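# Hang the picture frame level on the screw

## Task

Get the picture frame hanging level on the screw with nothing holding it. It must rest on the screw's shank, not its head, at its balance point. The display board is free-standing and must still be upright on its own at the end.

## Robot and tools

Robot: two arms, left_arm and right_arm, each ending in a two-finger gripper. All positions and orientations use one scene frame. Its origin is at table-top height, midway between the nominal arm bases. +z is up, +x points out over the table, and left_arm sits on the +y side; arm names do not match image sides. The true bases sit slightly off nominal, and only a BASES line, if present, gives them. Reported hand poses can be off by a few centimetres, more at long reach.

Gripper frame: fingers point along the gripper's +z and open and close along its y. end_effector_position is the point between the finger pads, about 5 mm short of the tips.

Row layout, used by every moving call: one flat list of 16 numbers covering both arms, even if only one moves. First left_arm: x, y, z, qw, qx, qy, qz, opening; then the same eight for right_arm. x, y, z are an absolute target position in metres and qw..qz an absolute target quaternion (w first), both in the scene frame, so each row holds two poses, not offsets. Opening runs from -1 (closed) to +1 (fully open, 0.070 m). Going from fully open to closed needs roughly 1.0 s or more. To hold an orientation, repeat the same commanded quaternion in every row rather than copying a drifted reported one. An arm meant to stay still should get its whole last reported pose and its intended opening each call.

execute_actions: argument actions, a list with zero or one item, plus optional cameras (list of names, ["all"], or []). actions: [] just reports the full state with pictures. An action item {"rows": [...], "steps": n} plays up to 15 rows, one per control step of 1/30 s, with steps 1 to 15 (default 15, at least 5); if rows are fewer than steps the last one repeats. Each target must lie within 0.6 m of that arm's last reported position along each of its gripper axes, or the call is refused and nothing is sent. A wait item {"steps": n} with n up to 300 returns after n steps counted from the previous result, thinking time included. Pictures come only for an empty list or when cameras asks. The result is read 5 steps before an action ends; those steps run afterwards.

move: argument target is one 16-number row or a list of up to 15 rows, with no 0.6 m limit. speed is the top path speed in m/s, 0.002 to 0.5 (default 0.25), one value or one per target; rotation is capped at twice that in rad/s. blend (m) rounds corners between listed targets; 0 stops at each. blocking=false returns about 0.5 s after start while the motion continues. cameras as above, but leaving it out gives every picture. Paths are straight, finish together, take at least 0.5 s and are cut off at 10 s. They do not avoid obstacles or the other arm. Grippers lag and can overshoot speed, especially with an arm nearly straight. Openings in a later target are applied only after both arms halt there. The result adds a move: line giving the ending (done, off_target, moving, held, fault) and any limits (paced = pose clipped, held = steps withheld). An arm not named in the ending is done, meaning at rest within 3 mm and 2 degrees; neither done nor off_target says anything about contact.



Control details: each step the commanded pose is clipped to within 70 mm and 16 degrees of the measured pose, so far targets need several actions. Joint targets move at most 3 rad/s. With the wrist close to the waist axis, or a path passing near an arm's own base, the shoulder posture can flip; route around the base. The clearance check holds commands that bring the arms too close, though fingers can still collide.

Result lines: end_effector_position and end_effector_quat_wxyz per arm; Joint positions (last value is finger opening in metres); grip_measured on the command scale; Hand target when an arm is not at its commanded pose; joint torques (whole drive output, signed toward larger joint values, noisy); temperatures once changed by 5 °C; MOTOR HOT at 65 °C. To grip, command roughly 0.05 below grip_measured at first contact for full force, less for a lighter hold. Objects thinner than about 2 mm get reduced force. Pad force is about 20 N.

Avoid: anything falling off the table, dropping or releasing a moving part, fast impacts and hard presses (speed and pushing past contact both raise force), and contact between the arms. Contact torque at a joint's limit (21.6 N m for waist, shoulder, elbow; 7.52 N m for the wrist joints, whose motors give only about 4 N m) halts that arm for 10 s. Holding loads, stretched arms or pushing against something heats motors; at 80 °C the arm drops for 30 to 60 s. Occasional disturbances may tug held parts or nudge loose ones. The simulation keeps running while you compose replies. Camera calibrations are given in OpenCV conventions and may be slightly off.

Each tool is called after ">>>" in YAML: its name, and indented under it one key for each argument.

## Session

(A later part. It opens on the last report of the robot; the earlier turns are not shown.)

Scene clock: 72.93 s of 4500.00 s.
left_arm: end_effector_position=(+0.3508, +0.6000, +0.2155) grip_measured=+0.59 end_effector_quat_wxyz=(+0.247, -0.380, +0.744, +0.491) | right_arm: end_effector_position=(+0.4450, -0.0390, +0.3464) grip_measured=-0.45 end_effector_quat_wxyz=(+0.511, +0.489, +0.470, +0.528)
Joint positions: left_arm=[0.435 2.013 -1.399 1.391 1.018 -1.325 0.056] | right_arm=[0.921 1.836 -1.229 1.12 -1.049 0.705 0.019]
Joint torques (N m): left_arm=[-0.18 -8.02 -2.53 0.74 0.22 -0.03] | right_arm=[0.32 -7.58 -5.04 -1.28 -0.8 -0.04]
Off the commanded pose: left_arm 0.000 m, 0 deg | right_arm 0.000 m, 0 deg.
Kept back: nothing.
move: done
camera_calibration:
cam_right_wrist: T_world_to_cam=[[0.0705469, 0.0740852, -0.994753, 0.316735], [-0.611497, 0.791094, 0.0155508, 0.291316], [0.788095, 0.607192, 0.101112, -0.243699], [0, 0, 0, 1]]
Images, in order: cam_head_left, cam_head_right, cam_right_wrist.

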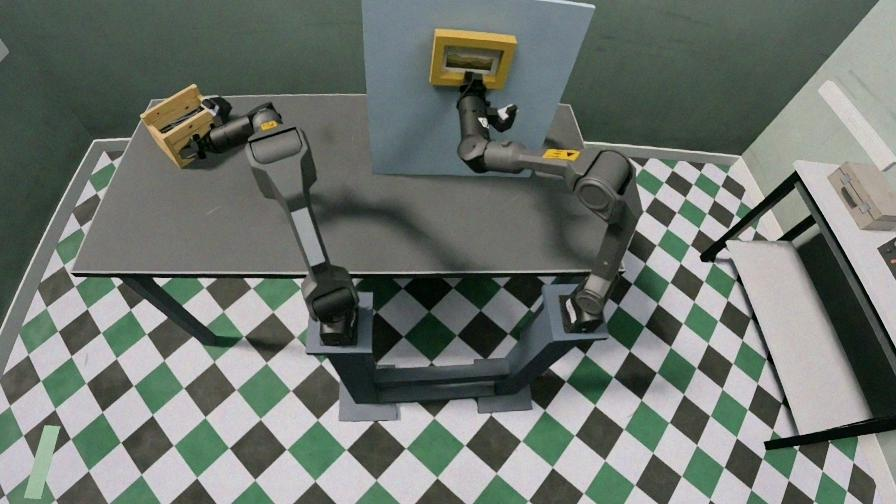

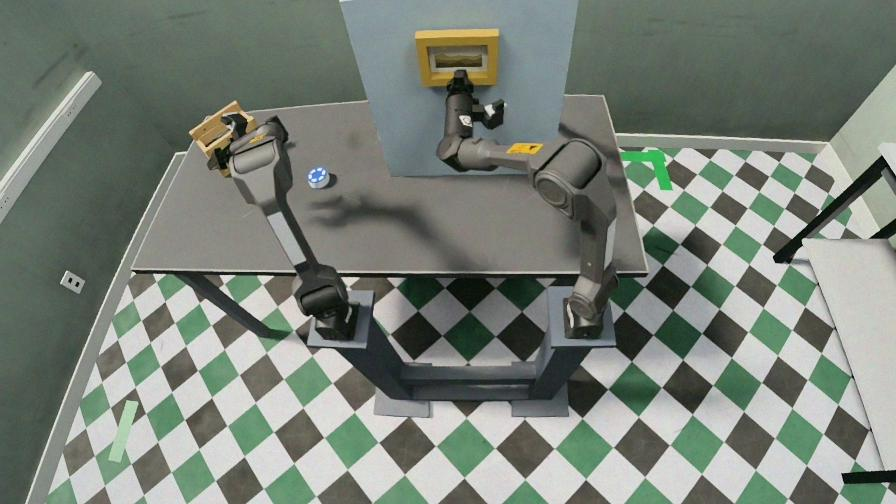

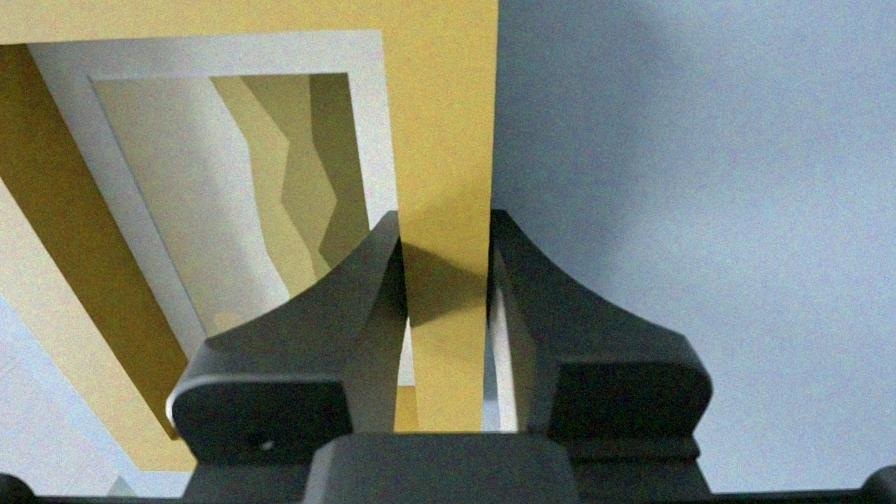

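>>> move:
  target:
    - [0.3510, 0.5999, 0.2155, 0.247, -0.380, 0.744, 0.491, 0.59, 0.445, -0.0403, 0.3462, 0.5176, 0.4818, 0.4772, 0.5218, -0.52]
    - [0.3510, 0.5999, 0.2155, 0.247, -0.380, 0.744, 0.491, 0.59, 0.445, -0.0403, 0.3430, 0.5176, 0.4818, 0.4772, 0.5218, -0.52]
  speed: [0.03, 0.01]
  cameras: ["cam_head_left", "cam_head_right"]

>>> zoom_image:
  camera: "cam_head_left"
  region: [360, 0, 610, 180]

>>> zoom_image:
  camera: "cam_head_right"
  region: [340, 0, 590, 180]

Scene clock: 76.83 s of 4500.00 s.
left_arm: end_effector_position=(+0.3508, +0.6000, +0.2155) grip_measured=+0.59 end_effector_quat_wxyz=(+0.247, -0.380, +0.744, +0.491) | right_arm: end_effector_position=(+0.4448, -0.0401, +0.3447) grip_measured=-0.45 end_effector_quat_wxyz=(+0.518, +0.481, +0.477, +0.523)
Joint positions: left_arm=[0.435 2.013 -1.399 1.391 1.018 -1.325 0.056] | right_arm=[0.918 1.835 -1.217 1.107 -1.052 0.695 0.019]
Joint torques (N m): left_arm=[-0.06 -8.32 -2.49 0.73 0.25 -0.04] | right_arm=[-0.11 -5.83 -2.88 -0.21 -0.6 0.35]
Off the commanded pose: left_arm 0.000 m, 0 deg | right_arm 0.002 m, 0 deg.
Kept back: nothing.
move: done
Images, in order: cam_head_left, cam_head_right.

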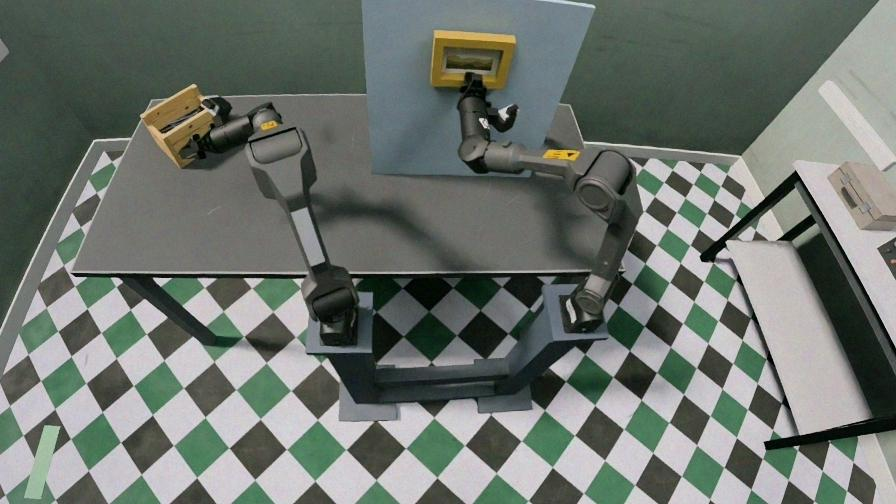

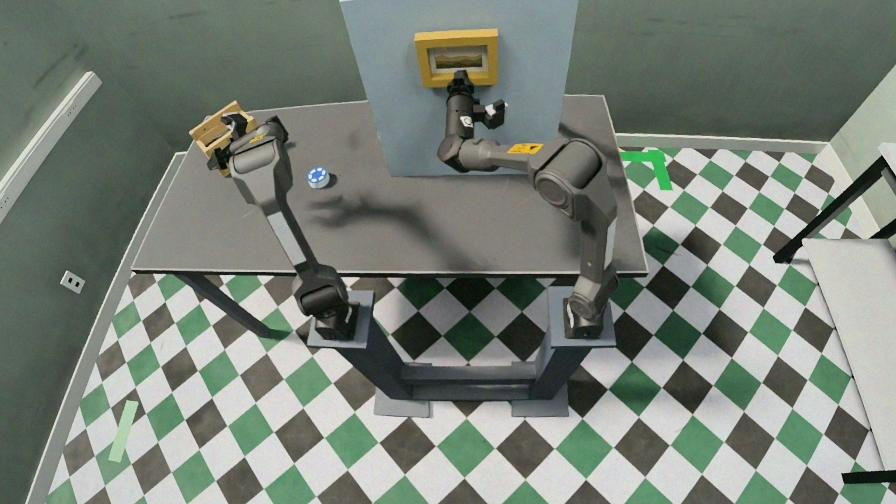

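Scaled by 2.016 from the camera's 896x504 image, which has a finer 1280x720 frame.

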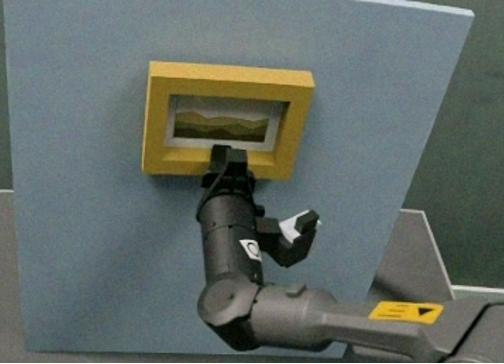

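Scaled by 2.016 from the camera's 896x504 image, which has a finer 1280x720 frame.

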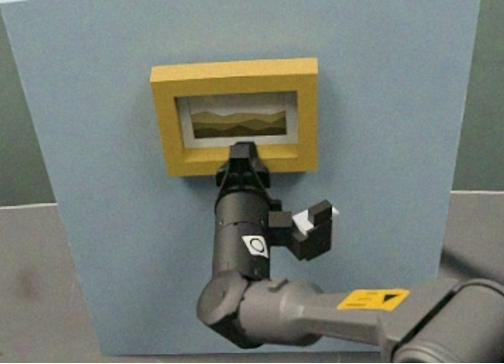

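>>> move:
  target:
    - [0.33, 0.38, 0.40, 0.5, -0.5, 0.5, -0.5, 0.59, 0.445, -0.0403, 0.3445, 0.5176, 0.4818, 0.4772, 0.5218, -0.52]
    - [0.40, 0.27, 0.46, 0.3536, -0.3536, 0.6124, -0.6124, 0.59, 0.445, -0.0403, 0.3445, 0.5176, 0.4818, 0.4772, 0.5218, -0.52]
    - [0.485, 0.245, 0.47, 0.3214, -0.3214, 0.6298, -0.6298, 0.59, 0.445, -0.0403, 0.3445, 0.5176, 0.4818, 0.4772, 0.5218, -0.52]
  speed: 0.25
  blend: 0.02
  cameras: ["cam_left_wrist", "cam_head_left", "cam_head_right"]

Scene clock: 84.13 s of 4500.00 s.
left_arm: end_effector_position=(+0.4855, +0.2450, +0.4698) grip_measured=+0.59 end_effector_quat_wxyz=(+0.321, -0.322, +0.630, -0.630) | right_arm: end_effector_position=(+0.4450, -0.0401, +0.3441) grip_measured=-0.45 end_effector_quat_wxyz=(+0.517, +0.482, +0.477, +0.522)
Joint positions: left_arm=[0.435 1.728 -1.654 -1.563 1.057 -0.017 0.056] | right_arm=[0.918 1.835 -1.219 1.112 -1.049 0.69 0.019]
Joint torques (N m): left_arm=[0.53 -7.9 -2.63 -0.81 0.11 0.15] | right_arm=[-2.02 -8.96 -4.74 -0.76 -0.89 0.18]
Off the commanded pose: left_arm 0.001 m, 0 deg | right_arm 0.000 m, 0 deg.
Kept back: nothing.
move: done
camera_calibration:
cam_left_wrist: T_world_to_cam=[[0.0131069, -0.0220947, 0.99967, -0.467024], [-0.939482, -0.342567, 0.00474639, 0.538413], [0.342349, -0.939234, -0.0252475, 0.197517], [0, 0, 0, 1]]
Images, in order: cam_head_left, cam_head_right, cam_left_wrist.

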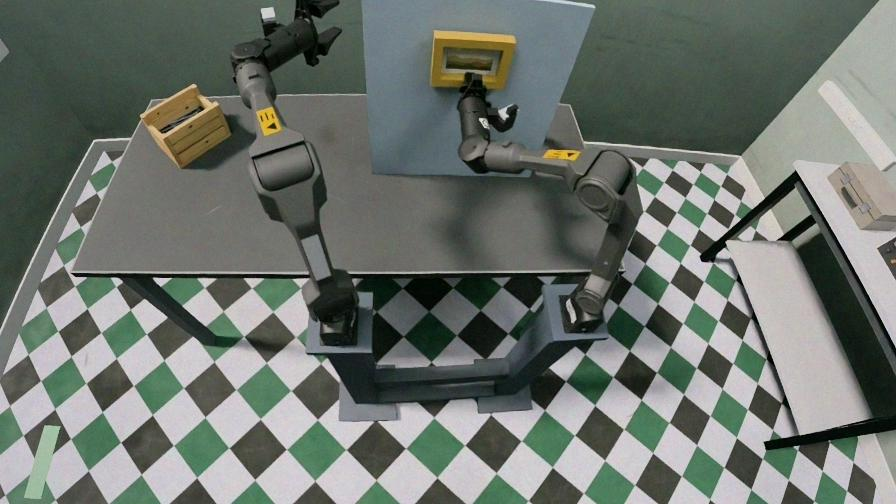

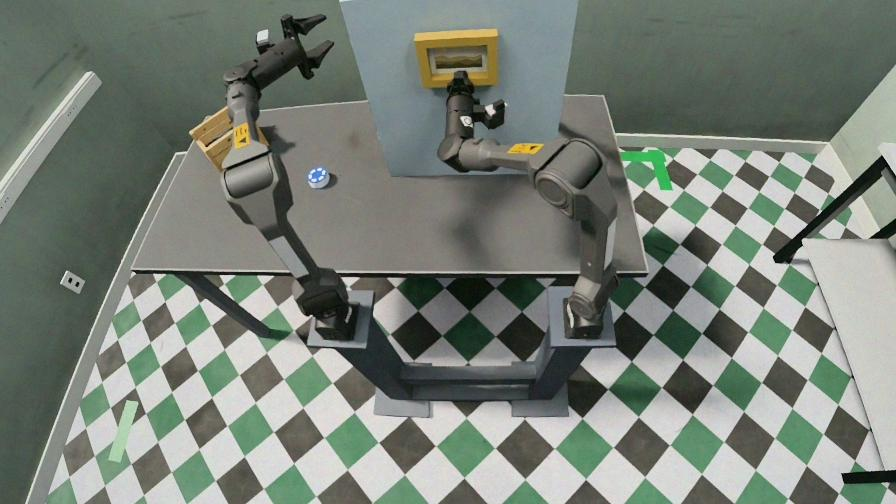

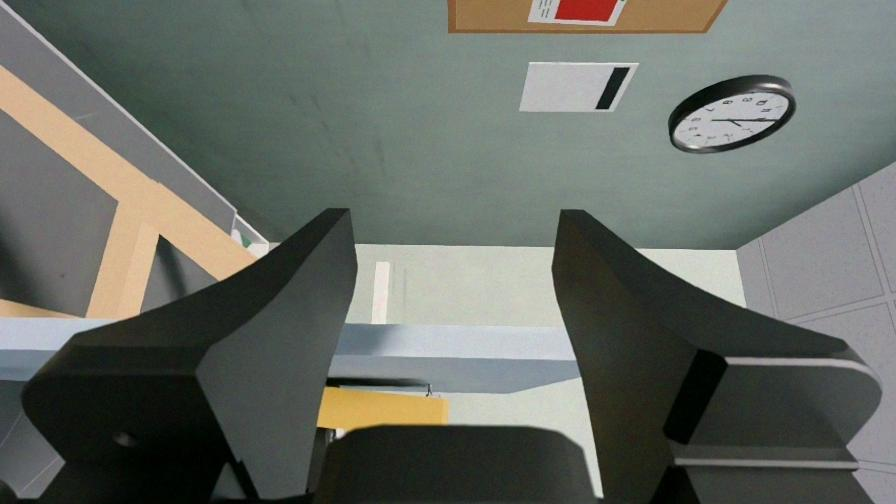

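>>> zoom_image:
  camera: "cam_left_wrist"
  region: [310, 350, 470, 430]

>>> zoom_image:
  camera: "cam_left_wrist"
  region: [400, 370, 460, 410]

Scaled by 3.150 from the camera's 896x504 image, which has a finer 1280x720 frame.

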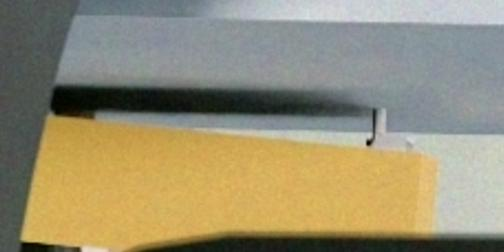

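Scaled by 8.400 from the camera's 896x504 image, which has a finer 1280x720 frame.

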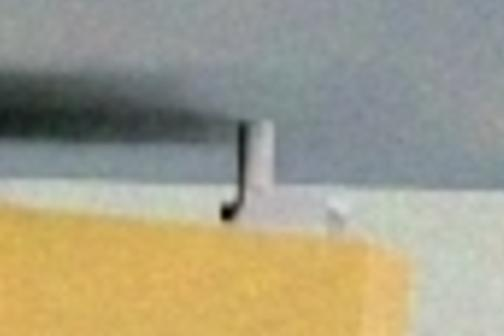

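>>> move:
  target: [0.487, 0.222, 0.462, 0.3214, -0.3214, 0.6298, -0.6298, 0.59, 0.445, -0.0403, 0.3425, 0.5176, 0.4818, 0.4772, 0.5218, -0.52]
  speed: 0.03
  cameras: ["cam_left_wrist"]

>>> zoom_image:
  camera: "cam_left_wrist"
  region: [330, 350, 490, 430]

>>> zoom_image:
  camera: "cam_left_wrist"
  region: [400, 370, 460, 410]

Scene clock: 86.70 s of 4500.00 s.
left_arm: end_effector_position=(+0.4872, +0.2218, +0.4616) grip_measured=+0.59 end_effector_quat_wxyz=(+0.321, -0.322, +0.630, -0.630) | right_arm: end_effector_position=(+0.4448, -0.0403, +0.3441) grip_measured=-0.45 end_effector_quat_wxyz=(+0.518, +0.481, +0.476, +0.523)
Joint positions: left_arm=[0.369 1.698 -1.583 -1.589 0.991 0.033 0.056] | right_arm=[0.918 1.836 -1.216 1.107 -1.054 0.696 0.019]
Joint torques (N m): left_arm=[0.2 -7.89 -3.14 -0.8 -0.01 -0.05] | right_arm=[-1.12 -4.97 -2.13 0.42 -0.36 0.43]
Off the commanded pose: left_arm 0.000 m, 0 deg | right_arm 0.002 m, 0 deg.
Kept back: nothing.
move: done
camera_calibration:
cam_left_wrist: T_world_to_cam=[[0.0130117, -0.0225488, 0.999661, -0.459224], [-0.939692, -0.341993, 0.00451701, 0.532175], [0.341775, -0.939432, -0.0256388, 0.17542], [0, 0, 0, 1]]
Images, in order: cam_left_wrist.

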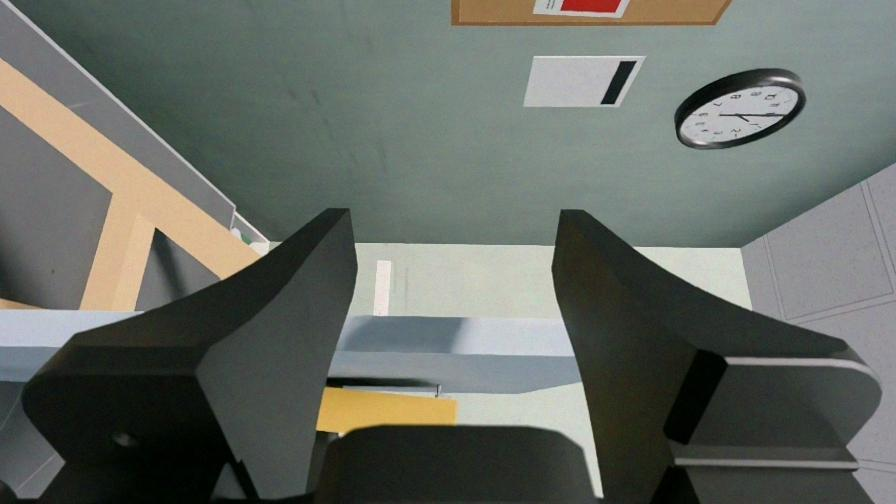

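Scaled by 3.150 from the camera's 896x504 image, which has a finer 1280x720 frame.

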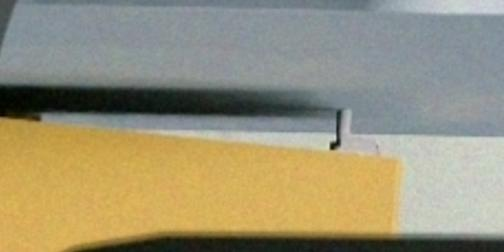

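Scaled by 8.400 from the camera's 896x504 image, which has a finer 1280x720 frame.

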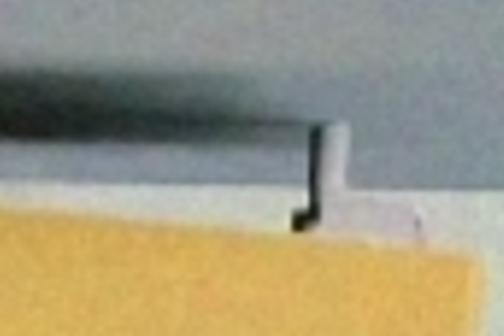

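>>> move:
  target:
    - [0.487, 0.222, 0.462, 0.3214, -0.3214, 0.6298, -0.6298, 0.59, 0.445, -0.0403, 0.3485, 0.5176, 0.4818, 0.4772, 0.5218, -0.52]
    - [0.487, 0.222, 0.462, 0.3214, -0.3214, 0.6298, -0.6298, 0.59, 0.445, -0.0403, 0.3485, 0.5066, 0.4934, 0.4890, 0.5108, -0.52]
  speed: 0.02
  cameras: ["cam_left_wrist"]

>>> zoom_image:
  camera: "cam_left_wrist"
  region: [330, 350, 490, 430]

>>> zoom_image:
  camera: "cam_left_wrist"
  region: [400, 370, 460, 410]

Scene clock: 90.43 s of 4500.00 s.
left_arm: end_effector_position=(+0.4872, +0.2218, +0.4616) grip_measured=+0.59 end_effector_quat_wxyz=(+0.321, -0.322, +0.630, -0.630) | right_arm: end_effector_position=(+0.4451, -0.0405, +0.3483) grip_measured=-0.44 end_effector_quat_wxyz=(+0.507, +0.493, +0.489, +0.510)
Joint positions: left_arm=[0.369 1.698 -1.583 -1.589 0.991 0.033 0.056] | right_arm=[0.919 1.814 -1.249 1.184 -1.003 0.612 0.019]
Joint torques (N m): left_arm=[0.5 -6.55 -3.67 -0.62 0.12 -0.15] | right_arm=[-0.98 -9.19 -5.33 -1.28 -0.61 -0.02]
Off the commanded pose: left_arm 0.000 m, 0 deg | right_arm 0.000 m, 0 deg.
Kept back: nothing.
move: done
camera_calibration:
cam_left_wrist: T_world_to_cam=[[0.0130117, -0.0225488, 0.999661, -0.459224], [-0.939692, -0.341993, 0.00451701, 0.532175], [0.341775, -0.939432, -0.0256388, 0.17542], [0, 0, 0, 1]]
Images, in order: cam_left_wrist.

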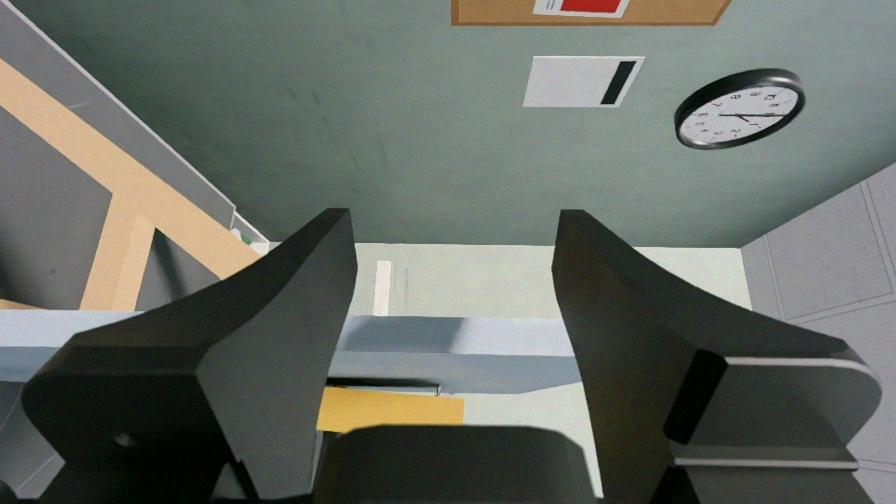

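Scaled by 3.150 from the camera's 896x504 image, which has a finer 1280x720 frame.

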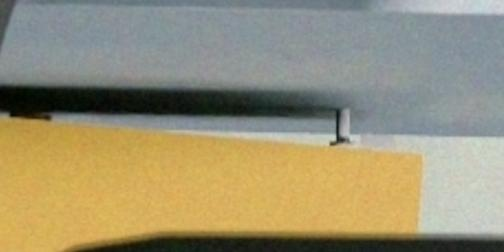

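Scaled by 8.400 from the camera's 896x504 image, which has a finer 1280x720 frame.

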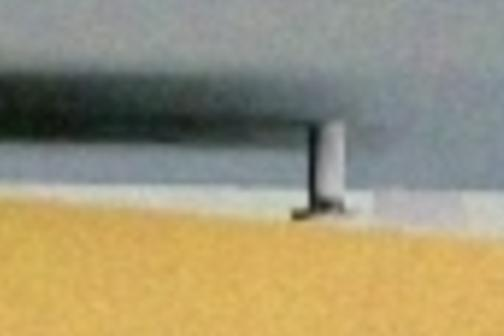

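>>> move:
  target:
    - [0.487, 0.222, 0.462, 0.3214, -0.3214, 0.6298, -0.6298, 0.59, 0.445, -0.0403, 0.3440, 0.5066, 0.4934, 0.4890, 0.5108, -0.52]
  speed: 0.01
  cameras: ["cam_left_wrist"]

>>> zoom_image:
  camera: "cam_left_wrist"
  region: [400, 370, 460, 410]

>>> move:
  target:
    - [0.487, 0.222, 0.462, 0.3214, -0.3214, 0.6298, -0.6298, 0.59, 0.445, -0.0403, 0.3425, 0.5066, 0.4934, 0.4890, 0.5108, -0.52]
  speed: 0.01
  cameras: ["cam_left_wrist"]

>>> zoom_image:
  camera: "cam_left_wrist"
  region: [400, 370, 460, 410]

Scene clock: 93.00 s of 4500.00 s.
Off the commanded pose: left_arm 0.000 m, 0 deg | right_arm 0.000 m, 0 deg.
Kept back: nothing.
move: done
camera_calibration:
cam_left_wrist: T_world_to_cam=[[0.0130117, -0.0225488, 0.999661, -0.459224], [-0.939692, -0.341993, 0.00451701, 0.532175], [0.341775, -0.939432, -0.0256388, 0.17542], [0, 0, 0, 1]]
Images, in order: cam_left_wrist.

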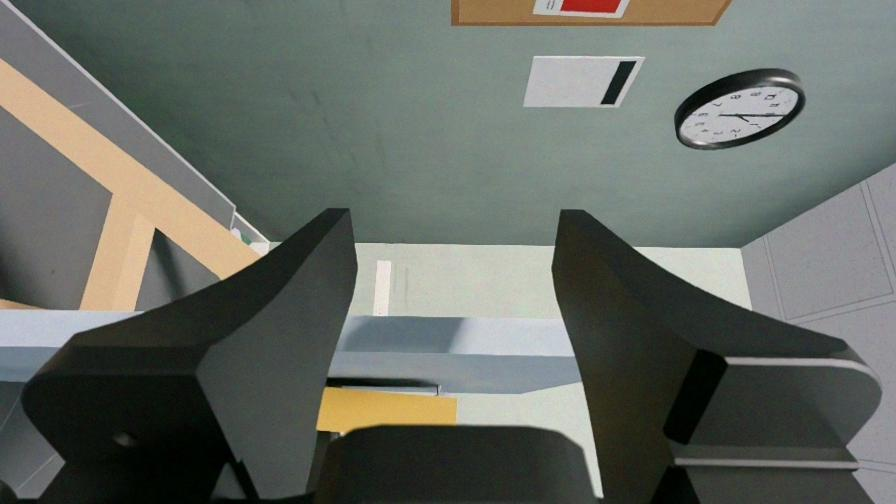

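Scaled by 8.400 from the camera's 896x504 image, which has a finer 1280x720 frame.

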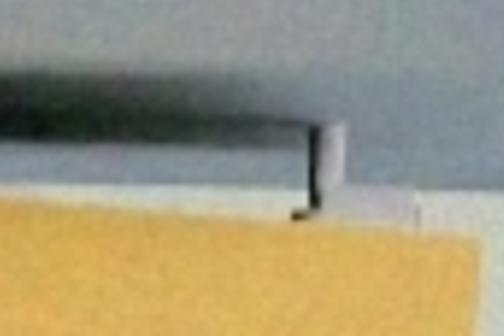

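Scene clock: 93.70 s of 4500.00 s.
left_arm: end_effector_position=(+0.4872, +0.2218, +0.4616) grip_measured=+0.59 end_effector_quat_wxyz=(+0.321, -0.322, +0.630, -0.630) | right_arm: end_effector_position=(+0.4450, -0.0403, +0.3431) grip_measured=-0.45 end_effector_quat_wxyz=(+0.507, +0.493, +0.489, +0.511)
Joint positions: left_arm=[0.369 1.698 -1.583 -1.589 0.991 0.033 0.056] | right_arm=[0.919 1.821 -1.236 1.17 -1.01 0.636 0.019]
Joint torques (N m): left_arm=[0.41 -6.21 -3.62 -0.65 0.12 -0.1] | right_arm=[-1.54 -5.61 -3.06 -0.48 -0.37 0.19]
Off the commanded pose: left_arm 0.000 m, 0 deg | right_arm 0.001 m, 0 deg.
Kept back: nothing.
move: done
camera_calibration:
cam_left_wrist: T_world_to_cam=[[0.0130117, -0.0225488, 0.999661, -0.459224], [-0.939692, -0.341993, 0.00451701, 0.532175], [0.341775, -0.939432, -0.0256388, 0.17542], [0, 0, 0, 1]]
Images, in order: cam_left_wrist.

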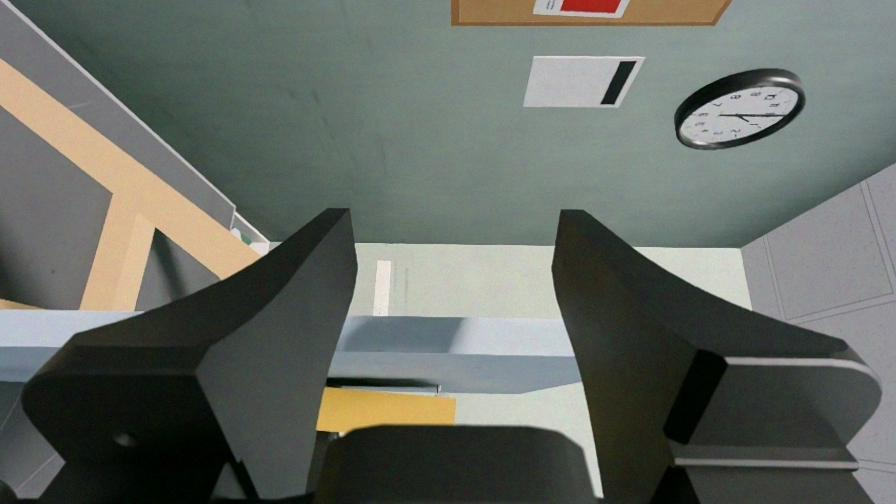

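Scaled by 8.400 from the camera's 896x504 image, which has a finer 1280x720 frame.

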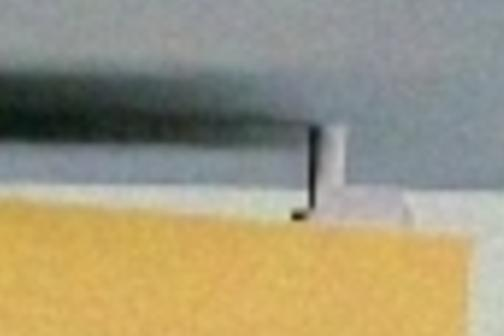

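>>> move:
  target:
    - [0.487, 0.222, 0.462, 0.3214, -0.3214, 0.6298, -0.6298, 0.59, 0.445, -0.0403, 0.3412, 0.5066, 0.4934, 0.4890, 0.5108, -0.52]
  speed: 0.01
  cameras: ["cam_left_wrist", "cam_head_left", "cam_head_right"]

>>> zoom_image:
  camera: "cam_left_wrist"
  region: [400, 370, 460, 410]

>>> zoom_image:
  camera: "cam_head_left"
  region: [360, 0, 610, 180]

>>> zoom_image:
  camera: "cam_head_right"
  region: [340, 0, 590, 180]

Scene clock: 94.87 s of 4500.00 s.
left_arm: end_effector_position=(+0.4872, +0.2218, +0.4616) grip_measured=+0.59 end_effector_quat_wxyz=(+0.321, -0.322, +0.630, -0.630) | right_arm: end_effector_position=(+0.4450, -0.0403, +0.3420) grip_measured=-0.45 end_effector_quat_wxyz=(+0.507, +0.493, +0.489, +0.511)
Joint positions: left_arm=[0.369 1.698 -1.583 -1.589 0.991 0.033 0.056] | right_arm=[0.919 1.823 -1.233 1.167 -1.012 0.642 0.019]
Joint torques (N m): left_arm=[0.24 -6.11 -3.79 -0.62 0.1 -0.15] | right_arm=[-1.44 -3.99 -1.83 0.81 -0.27 0.51]
Off the commanded pose: left_arm 0.000 m, 0 deg | right_arm 0.001 m, 0 deg.
Kept back: nothing.
move: done
camera_calibration:
cam_left_wrist: T_world_to_cam=[[0.0130117, -0.0225488, 0.999661, -0.459224], [-0.939692, -0.341993, 0.00451701, 0.532175], [0.341775, -0.939432, -0.0256388, 0.17542], [0, 0, 0, 1]]
Images, in order: cam_head_left, cam_head_right, cam_left_wrist.

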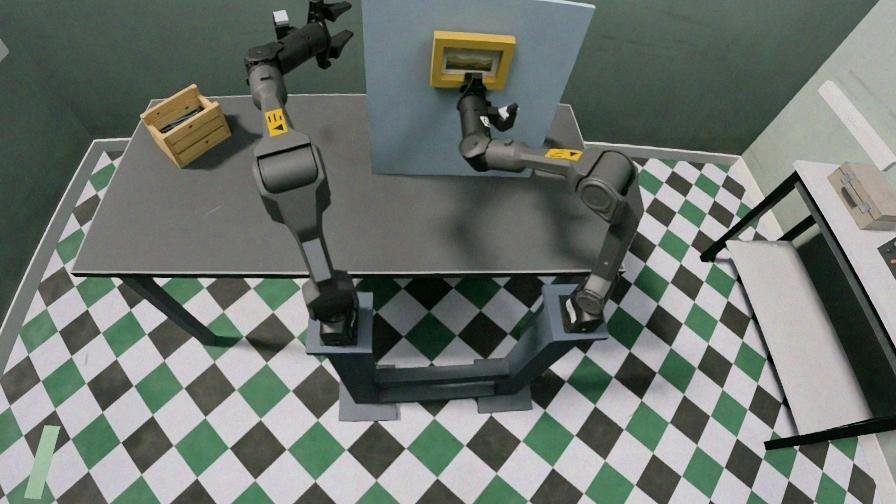

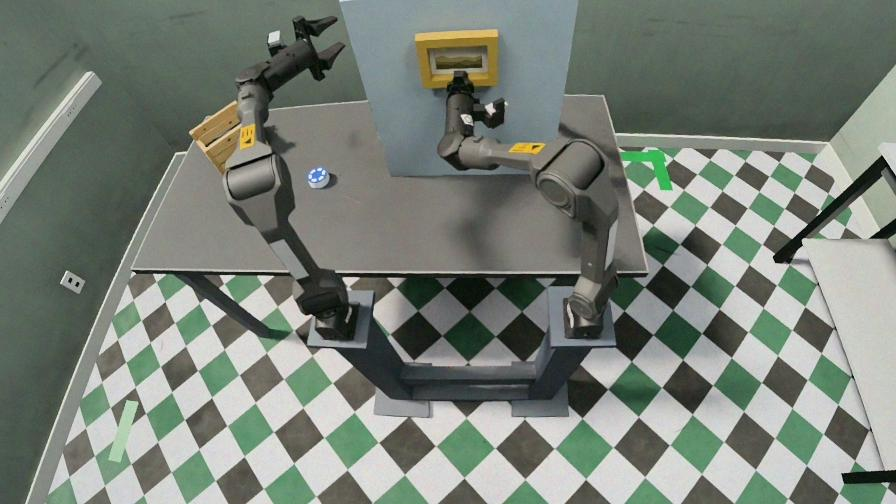

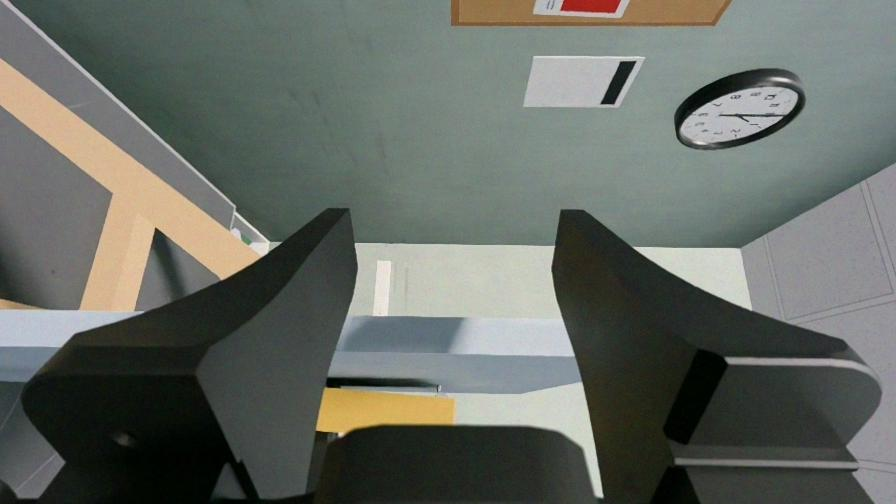

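Scaled by 8.400 from the camera's 896x504 image, which has a finer 1280x720 frame.

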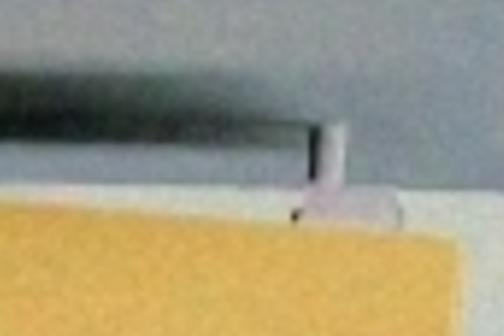

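Scaled by 2.016 from the camera's 896x504 image, which has a finer 1280x720 frame.

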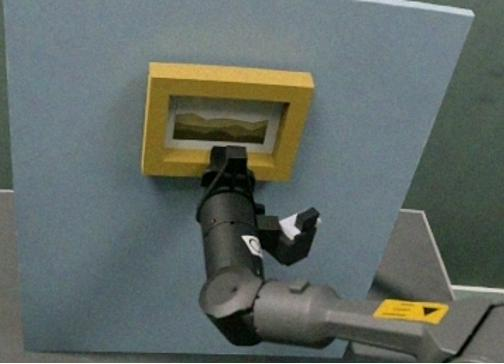

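Scaled by 2.016 from the camera's 896x504 image, which has a finer 1280x720 frame.

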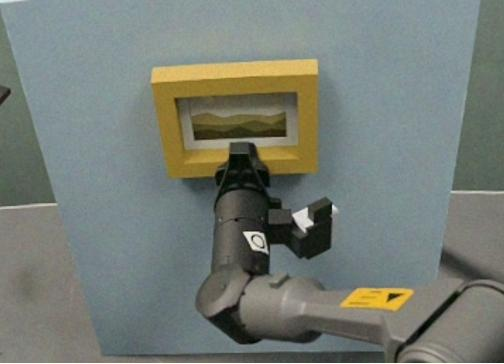

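>>> move:
  target:
    - [0.487, 0.222, 0.462, 0.3214, -0.3214, 0.6298, -0.6298, 0.59, 0.445, -0.0403, 0.3640, 0.5066, 0.4934, 0.4890, 0.5108, -0.52]
  speed: 0.03
  cameras: ["cam_left_wrist"]

>>> zoom_image:
  camera: "cam_left_wrist"
  region: [400, 370, 500, 430]

Scene clock: 98.90 s of 4500.00 s.
left_arm: end_effector_position=(+0.4872, +0.2218, +0.4616) grip_measured=+0.59 end_effector_quat_wxyz=(+0.321, -0.322, +0.630, -0.630) | right_arm: end_effector_position=(+0.4453, -0.0410, +0.3641) grip_measured=-0.44 end_effector_quat_wxyz=(+0.507, +0.494, +0.488, +0.510)
Joint positions: left_arm=[0.369 1.698 -1.583 -1.589 0.991 0.033 0.056] | right_arm=[0.918 1.794 -1.287 1.22 -0.982 0.548 0.02]
Joint torques (N m): left_arm=[0.33 -6.27 -3.84 -0.64 0.08 -0.11] | right_arm=[-0.73 -8.82 -5.32 -1.63 -0.53 0.1]
Off the commanded pose: left_arm 0.000 m, 0 deg | right_arm 0.001 m, 0 deg.
Kept back: nothing.
move: done
camera_calibration:
cam_left_wrist: T_world_to_cam=[[0.0130117, -0.0225488, 0.999661, -0.459224], [-0.939692, -0.341993, 0.00451701, 0.532175], [0.341775, -0.939432, -0.0256388, 0.17542], [0, 0, 0, 1]]
Images, in order: cam_left_wrist.

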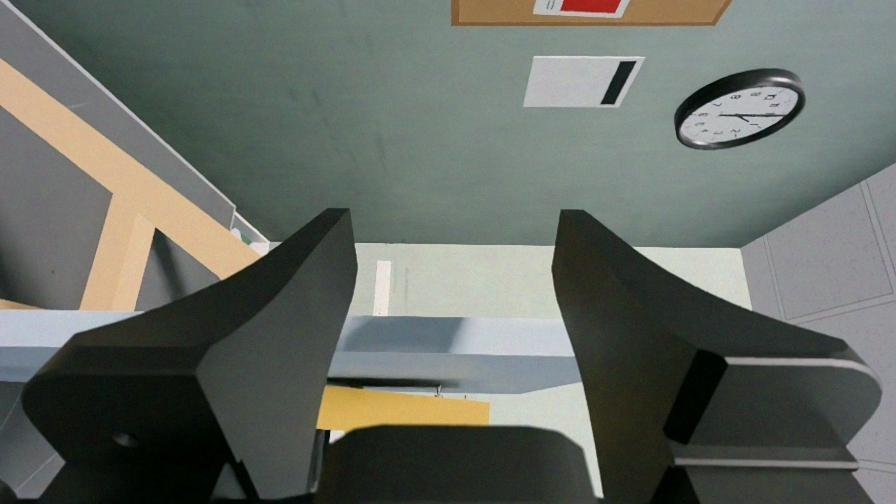

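Scaled by 5.040 from the camera's 896x504 image, which has a finer 1280x720 frame.

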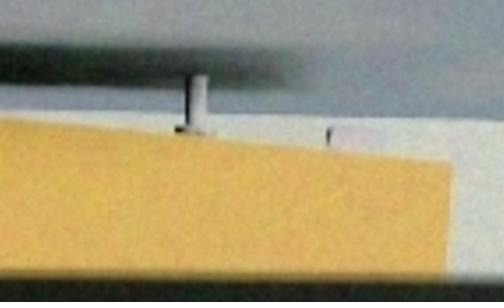

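>>> execute_actions:
  actions: []
  cameras: ["all"]

Scene clock: 100.23 s of 4500.00 s.
left_arm: end_effector_position=(+0.4872, +0.2218, +0.4616) grip_measured=+0.59 end_effector_quat_wxyz=(+0.321, -0.322, +0.630, -0.630) | right_arm: end_effector_position=(+0.4451, -0.0405, +0.3642) grip_measured=-0.44 end_effector_quat_wxyz=(+0.507, +0.493, +0.489, +0.511)
Joint positions: left_arm=[0.369 1.698 -1.583 -1.589 0.991 0.033 0.056] | right_arm=[0.919 1.794 -1.287 1.219 -0.982 0.548 0.02]
Joint torques (N m): left_arm=[0.57 -6.23 -3.82 -0.61 0.12 -0.12] | right_arm=[-0.34 -6.79 -4.22 -1.47 -0.48 0.06]
Motor temperatures (°C): left_arm=[31 33 33 33 36 30] | right_arm=[29 31 34 36 39 32]
Hand target: left_arm +0.4870, +0.2220, +0.4620; +0.321, -0.321, +0.630, -0.630 | right_arm +0.4450, -0.0403, +0.3640; +0.507, +0.493, +0.489, +0.511
Off the commanded pose: left_arm 0.000 m, 0 deg | right_arm 0.000 m, 0 deg.
Steps of this call (1-40: nothing new was sent). Readings (end_effector_position of left_arm | right_arm):
1: (+0.4872, +0.2218, +0.4616) | (+0.4453, -0.0410, +0.3641)
2: (+0.4872, +0.2218, +0.4616) | (+0.4453, -0.0410, +0.3641)
4: (+0.4872, +0.2218, +0.4616) | (+0.4453, -0.0410, +0.3641)
8: (+0.4872, +0.2218, +0.4616) | (+0.4451, -0.0406, +0.3641)
40: the state above
camera_calibration:
cam_left_wrist: T_world_to_cam=[[0.0130117, -0.0225488, 0.999661, -0.459224], [-0.939692, -0.341993, 0.00451701, 0.532175], [0.341775, -0.939432, -0.0256388, 0.17542], [0, 0, 0, 1]] pos_world=[0.446101, 0.33644, 0.461162]
cam_right_wrist: T_world_to_cam=[[0.0257405, 0.0468055, -0.998572, 0.354818], [-0.610447, 0.791768, 0.0213764, 0.289675], [0.791639, 0.609025, 0.0489528, -0.227157], [0, 0, 0, 1]] pos_world=[0.347524, -0.107618, 0.35924]

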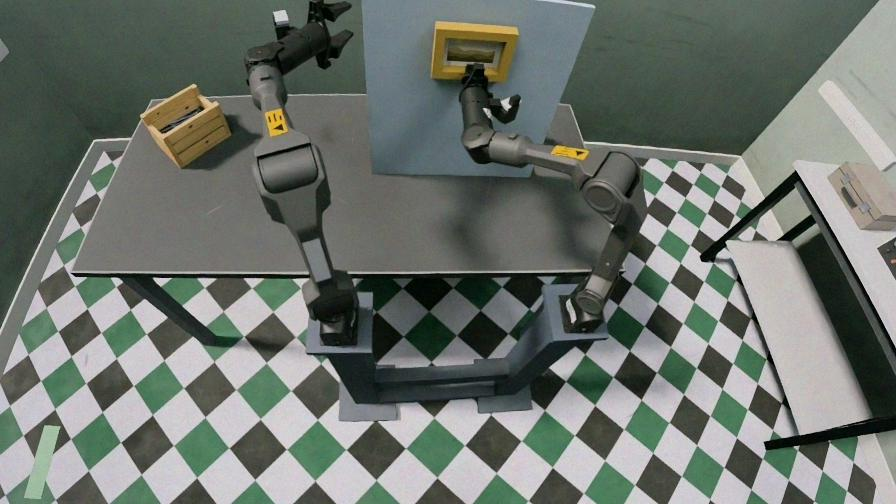

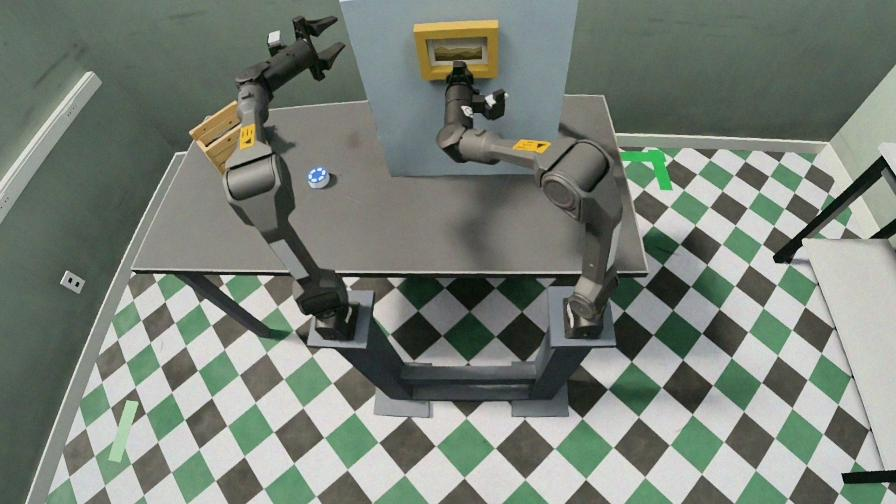

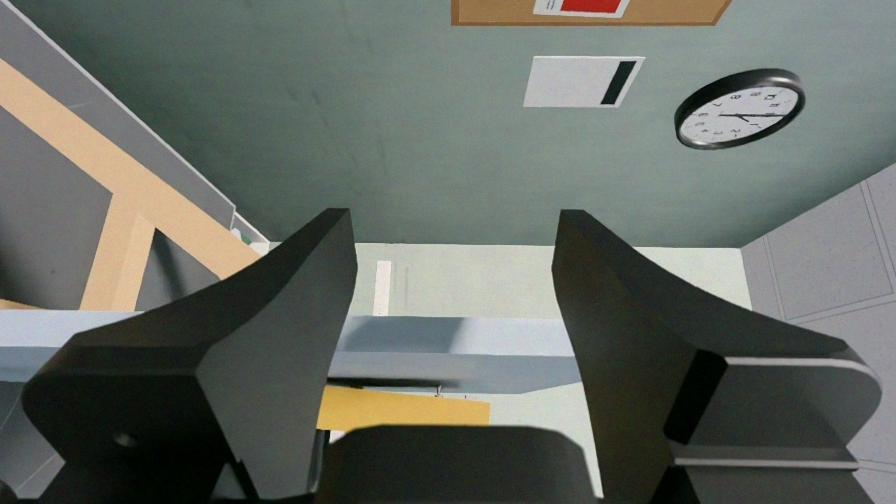

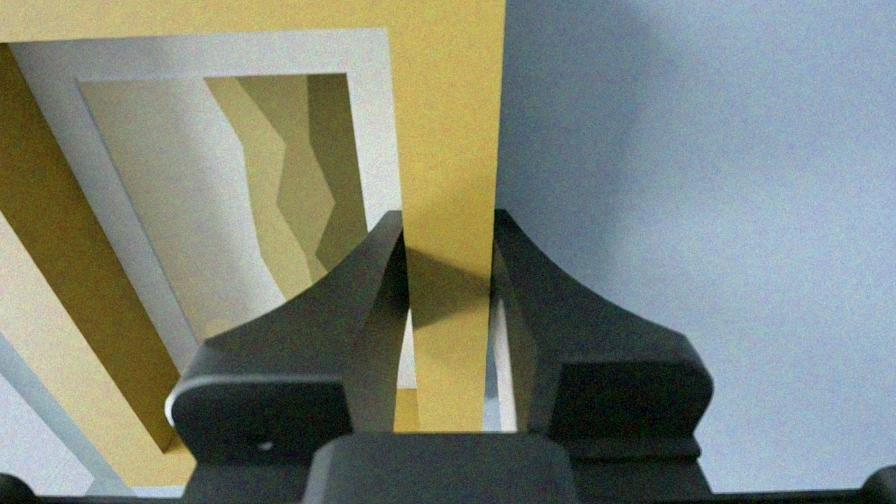

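>>> move:
  target:
    - [0.45, 0.222, 0.462, 0.3214, -0.3214, 0.6298, -0.6298, 0.59, 0.385, -0.0403, 0.372, 0.5066, 0.4934, 0.4890, 0.5108, -0.52]
    - [0.353, 0.222, 0.462, 0.3214, -0.3214, 0.6298, -0.6298, 0.59, 0.315, 0.0, 0.40, 0.183, 0.183, 0.683, 0.683, -0.52]
  speed: 0.12
  blend: 0.02

Scene clock: 107.20 s of 4500.00 s.
left_arm: end_effector_position=(+0.3529, +0.2216, +0.4622) grip_measured=+0.59 end_effector_quat_wxyz=(+0.322, -0.322, +0.629, -0.630) | right_arm: end_effector_position=(+0.3146, +0.0003, +0.4000) grip_measured=-0.44 end_effector_quat_wxyz=(+0.242, +0.202, +0.649, +0.692)
Joint positions: left_arm=[0.602 1.271 -1.133 -1.59 1.223 0.054 0.056] | right_arm=[0.662 1.336 -0.871 -0.601 -0.538 2.092 0.019]
Joint torques (N m): left_arm=[0.04 -4.22 -2.85 -0.75 0.1 -0.09] | right_arm=[-0.4 -4.29 -4.54 0.3 -0.98 -0.01]
Hand target: left_arm +0.3531, +0.2219, +0.4620; +0.322, -0.322, +0.630, -0.630 | right_arm +0.3148, +0.0003, +0.3998; +0.242, +0.202, +0.649, +0.692
Off the commanded pose: left_arm 0.000 m, 0 deg | right_arm 0.000 m, 8 deg.
joint sent to its limit (left arm) — joint 5 (wrist pitch), upper limit.
joint sent to its limit (right arm) — joint 6 (wrist roll), upper limit.
Kept back: nothing.
move: off_target (right_arm)
camera_calibration:
cam_left_wrist: T_world_to_cam=[[0.0118614, -0.0222655, 0.999682, -0.457761], [-0.939262, -0.343184, 0.00350087, 0.406492], [0.342997, -0.939004, -0.0249837, 0.22034], [0, 0, 0, 1]]
cam_right_wrist: T_world_to_cam=[[0.0361658, 0.0556494, -0.997795, 0.388418], [-0.999151, -0.0177069, -0.0372025, 0.322972], [-0.0197382, 0.998293, 0.0549617, 0.102256], [0, 0, 0, 1]]

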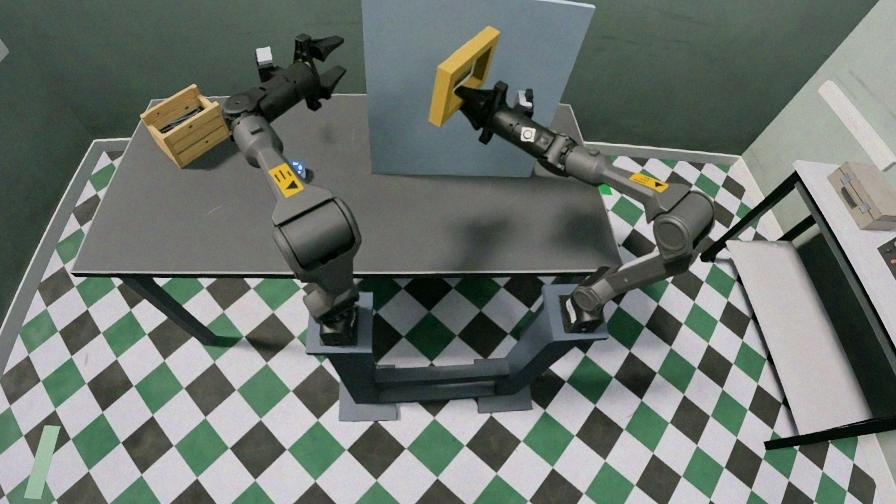

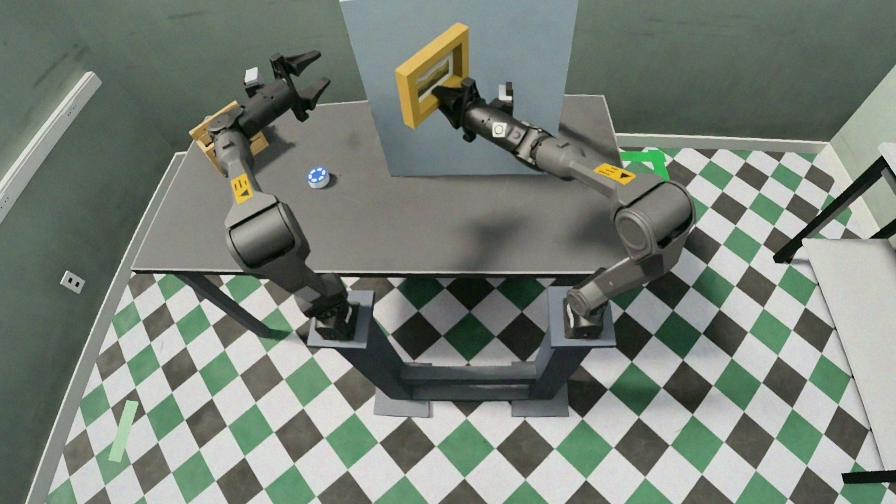

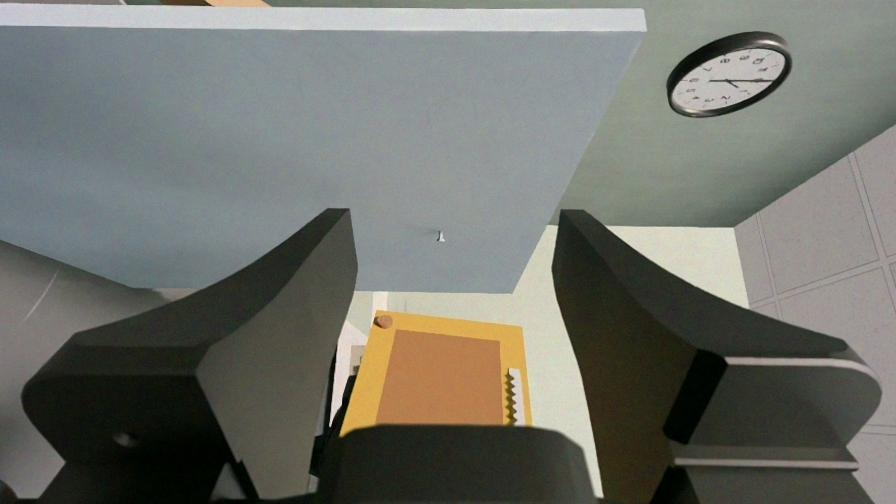

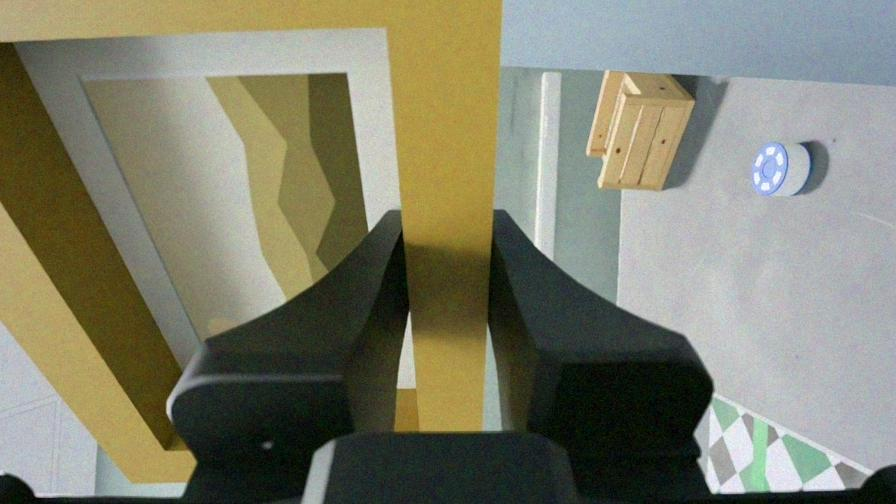

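>>> zoom_image:
  camera: "cam_left_wrist"
  region: [330, 290, 560, 440]

>>> zoom_image:
  camera: "cam_left_wrist"
  region: [400, 200, 480, 260]

Scaled by 2.191 from the camera's 896x504 image, which has a finer 1280x720 frame.

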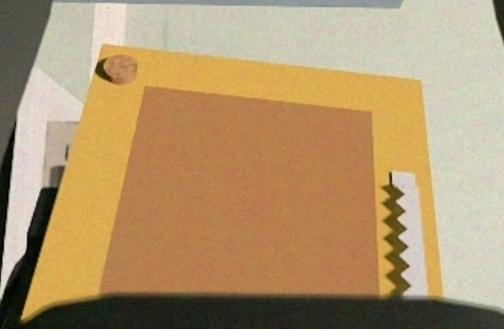

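Scaled by 6.300 from the camera's 896x504 image, which has a finer 1280x720 frame.

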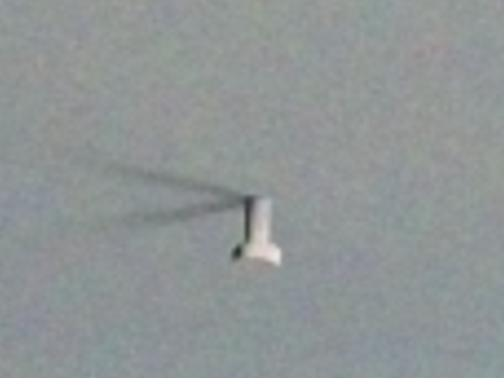

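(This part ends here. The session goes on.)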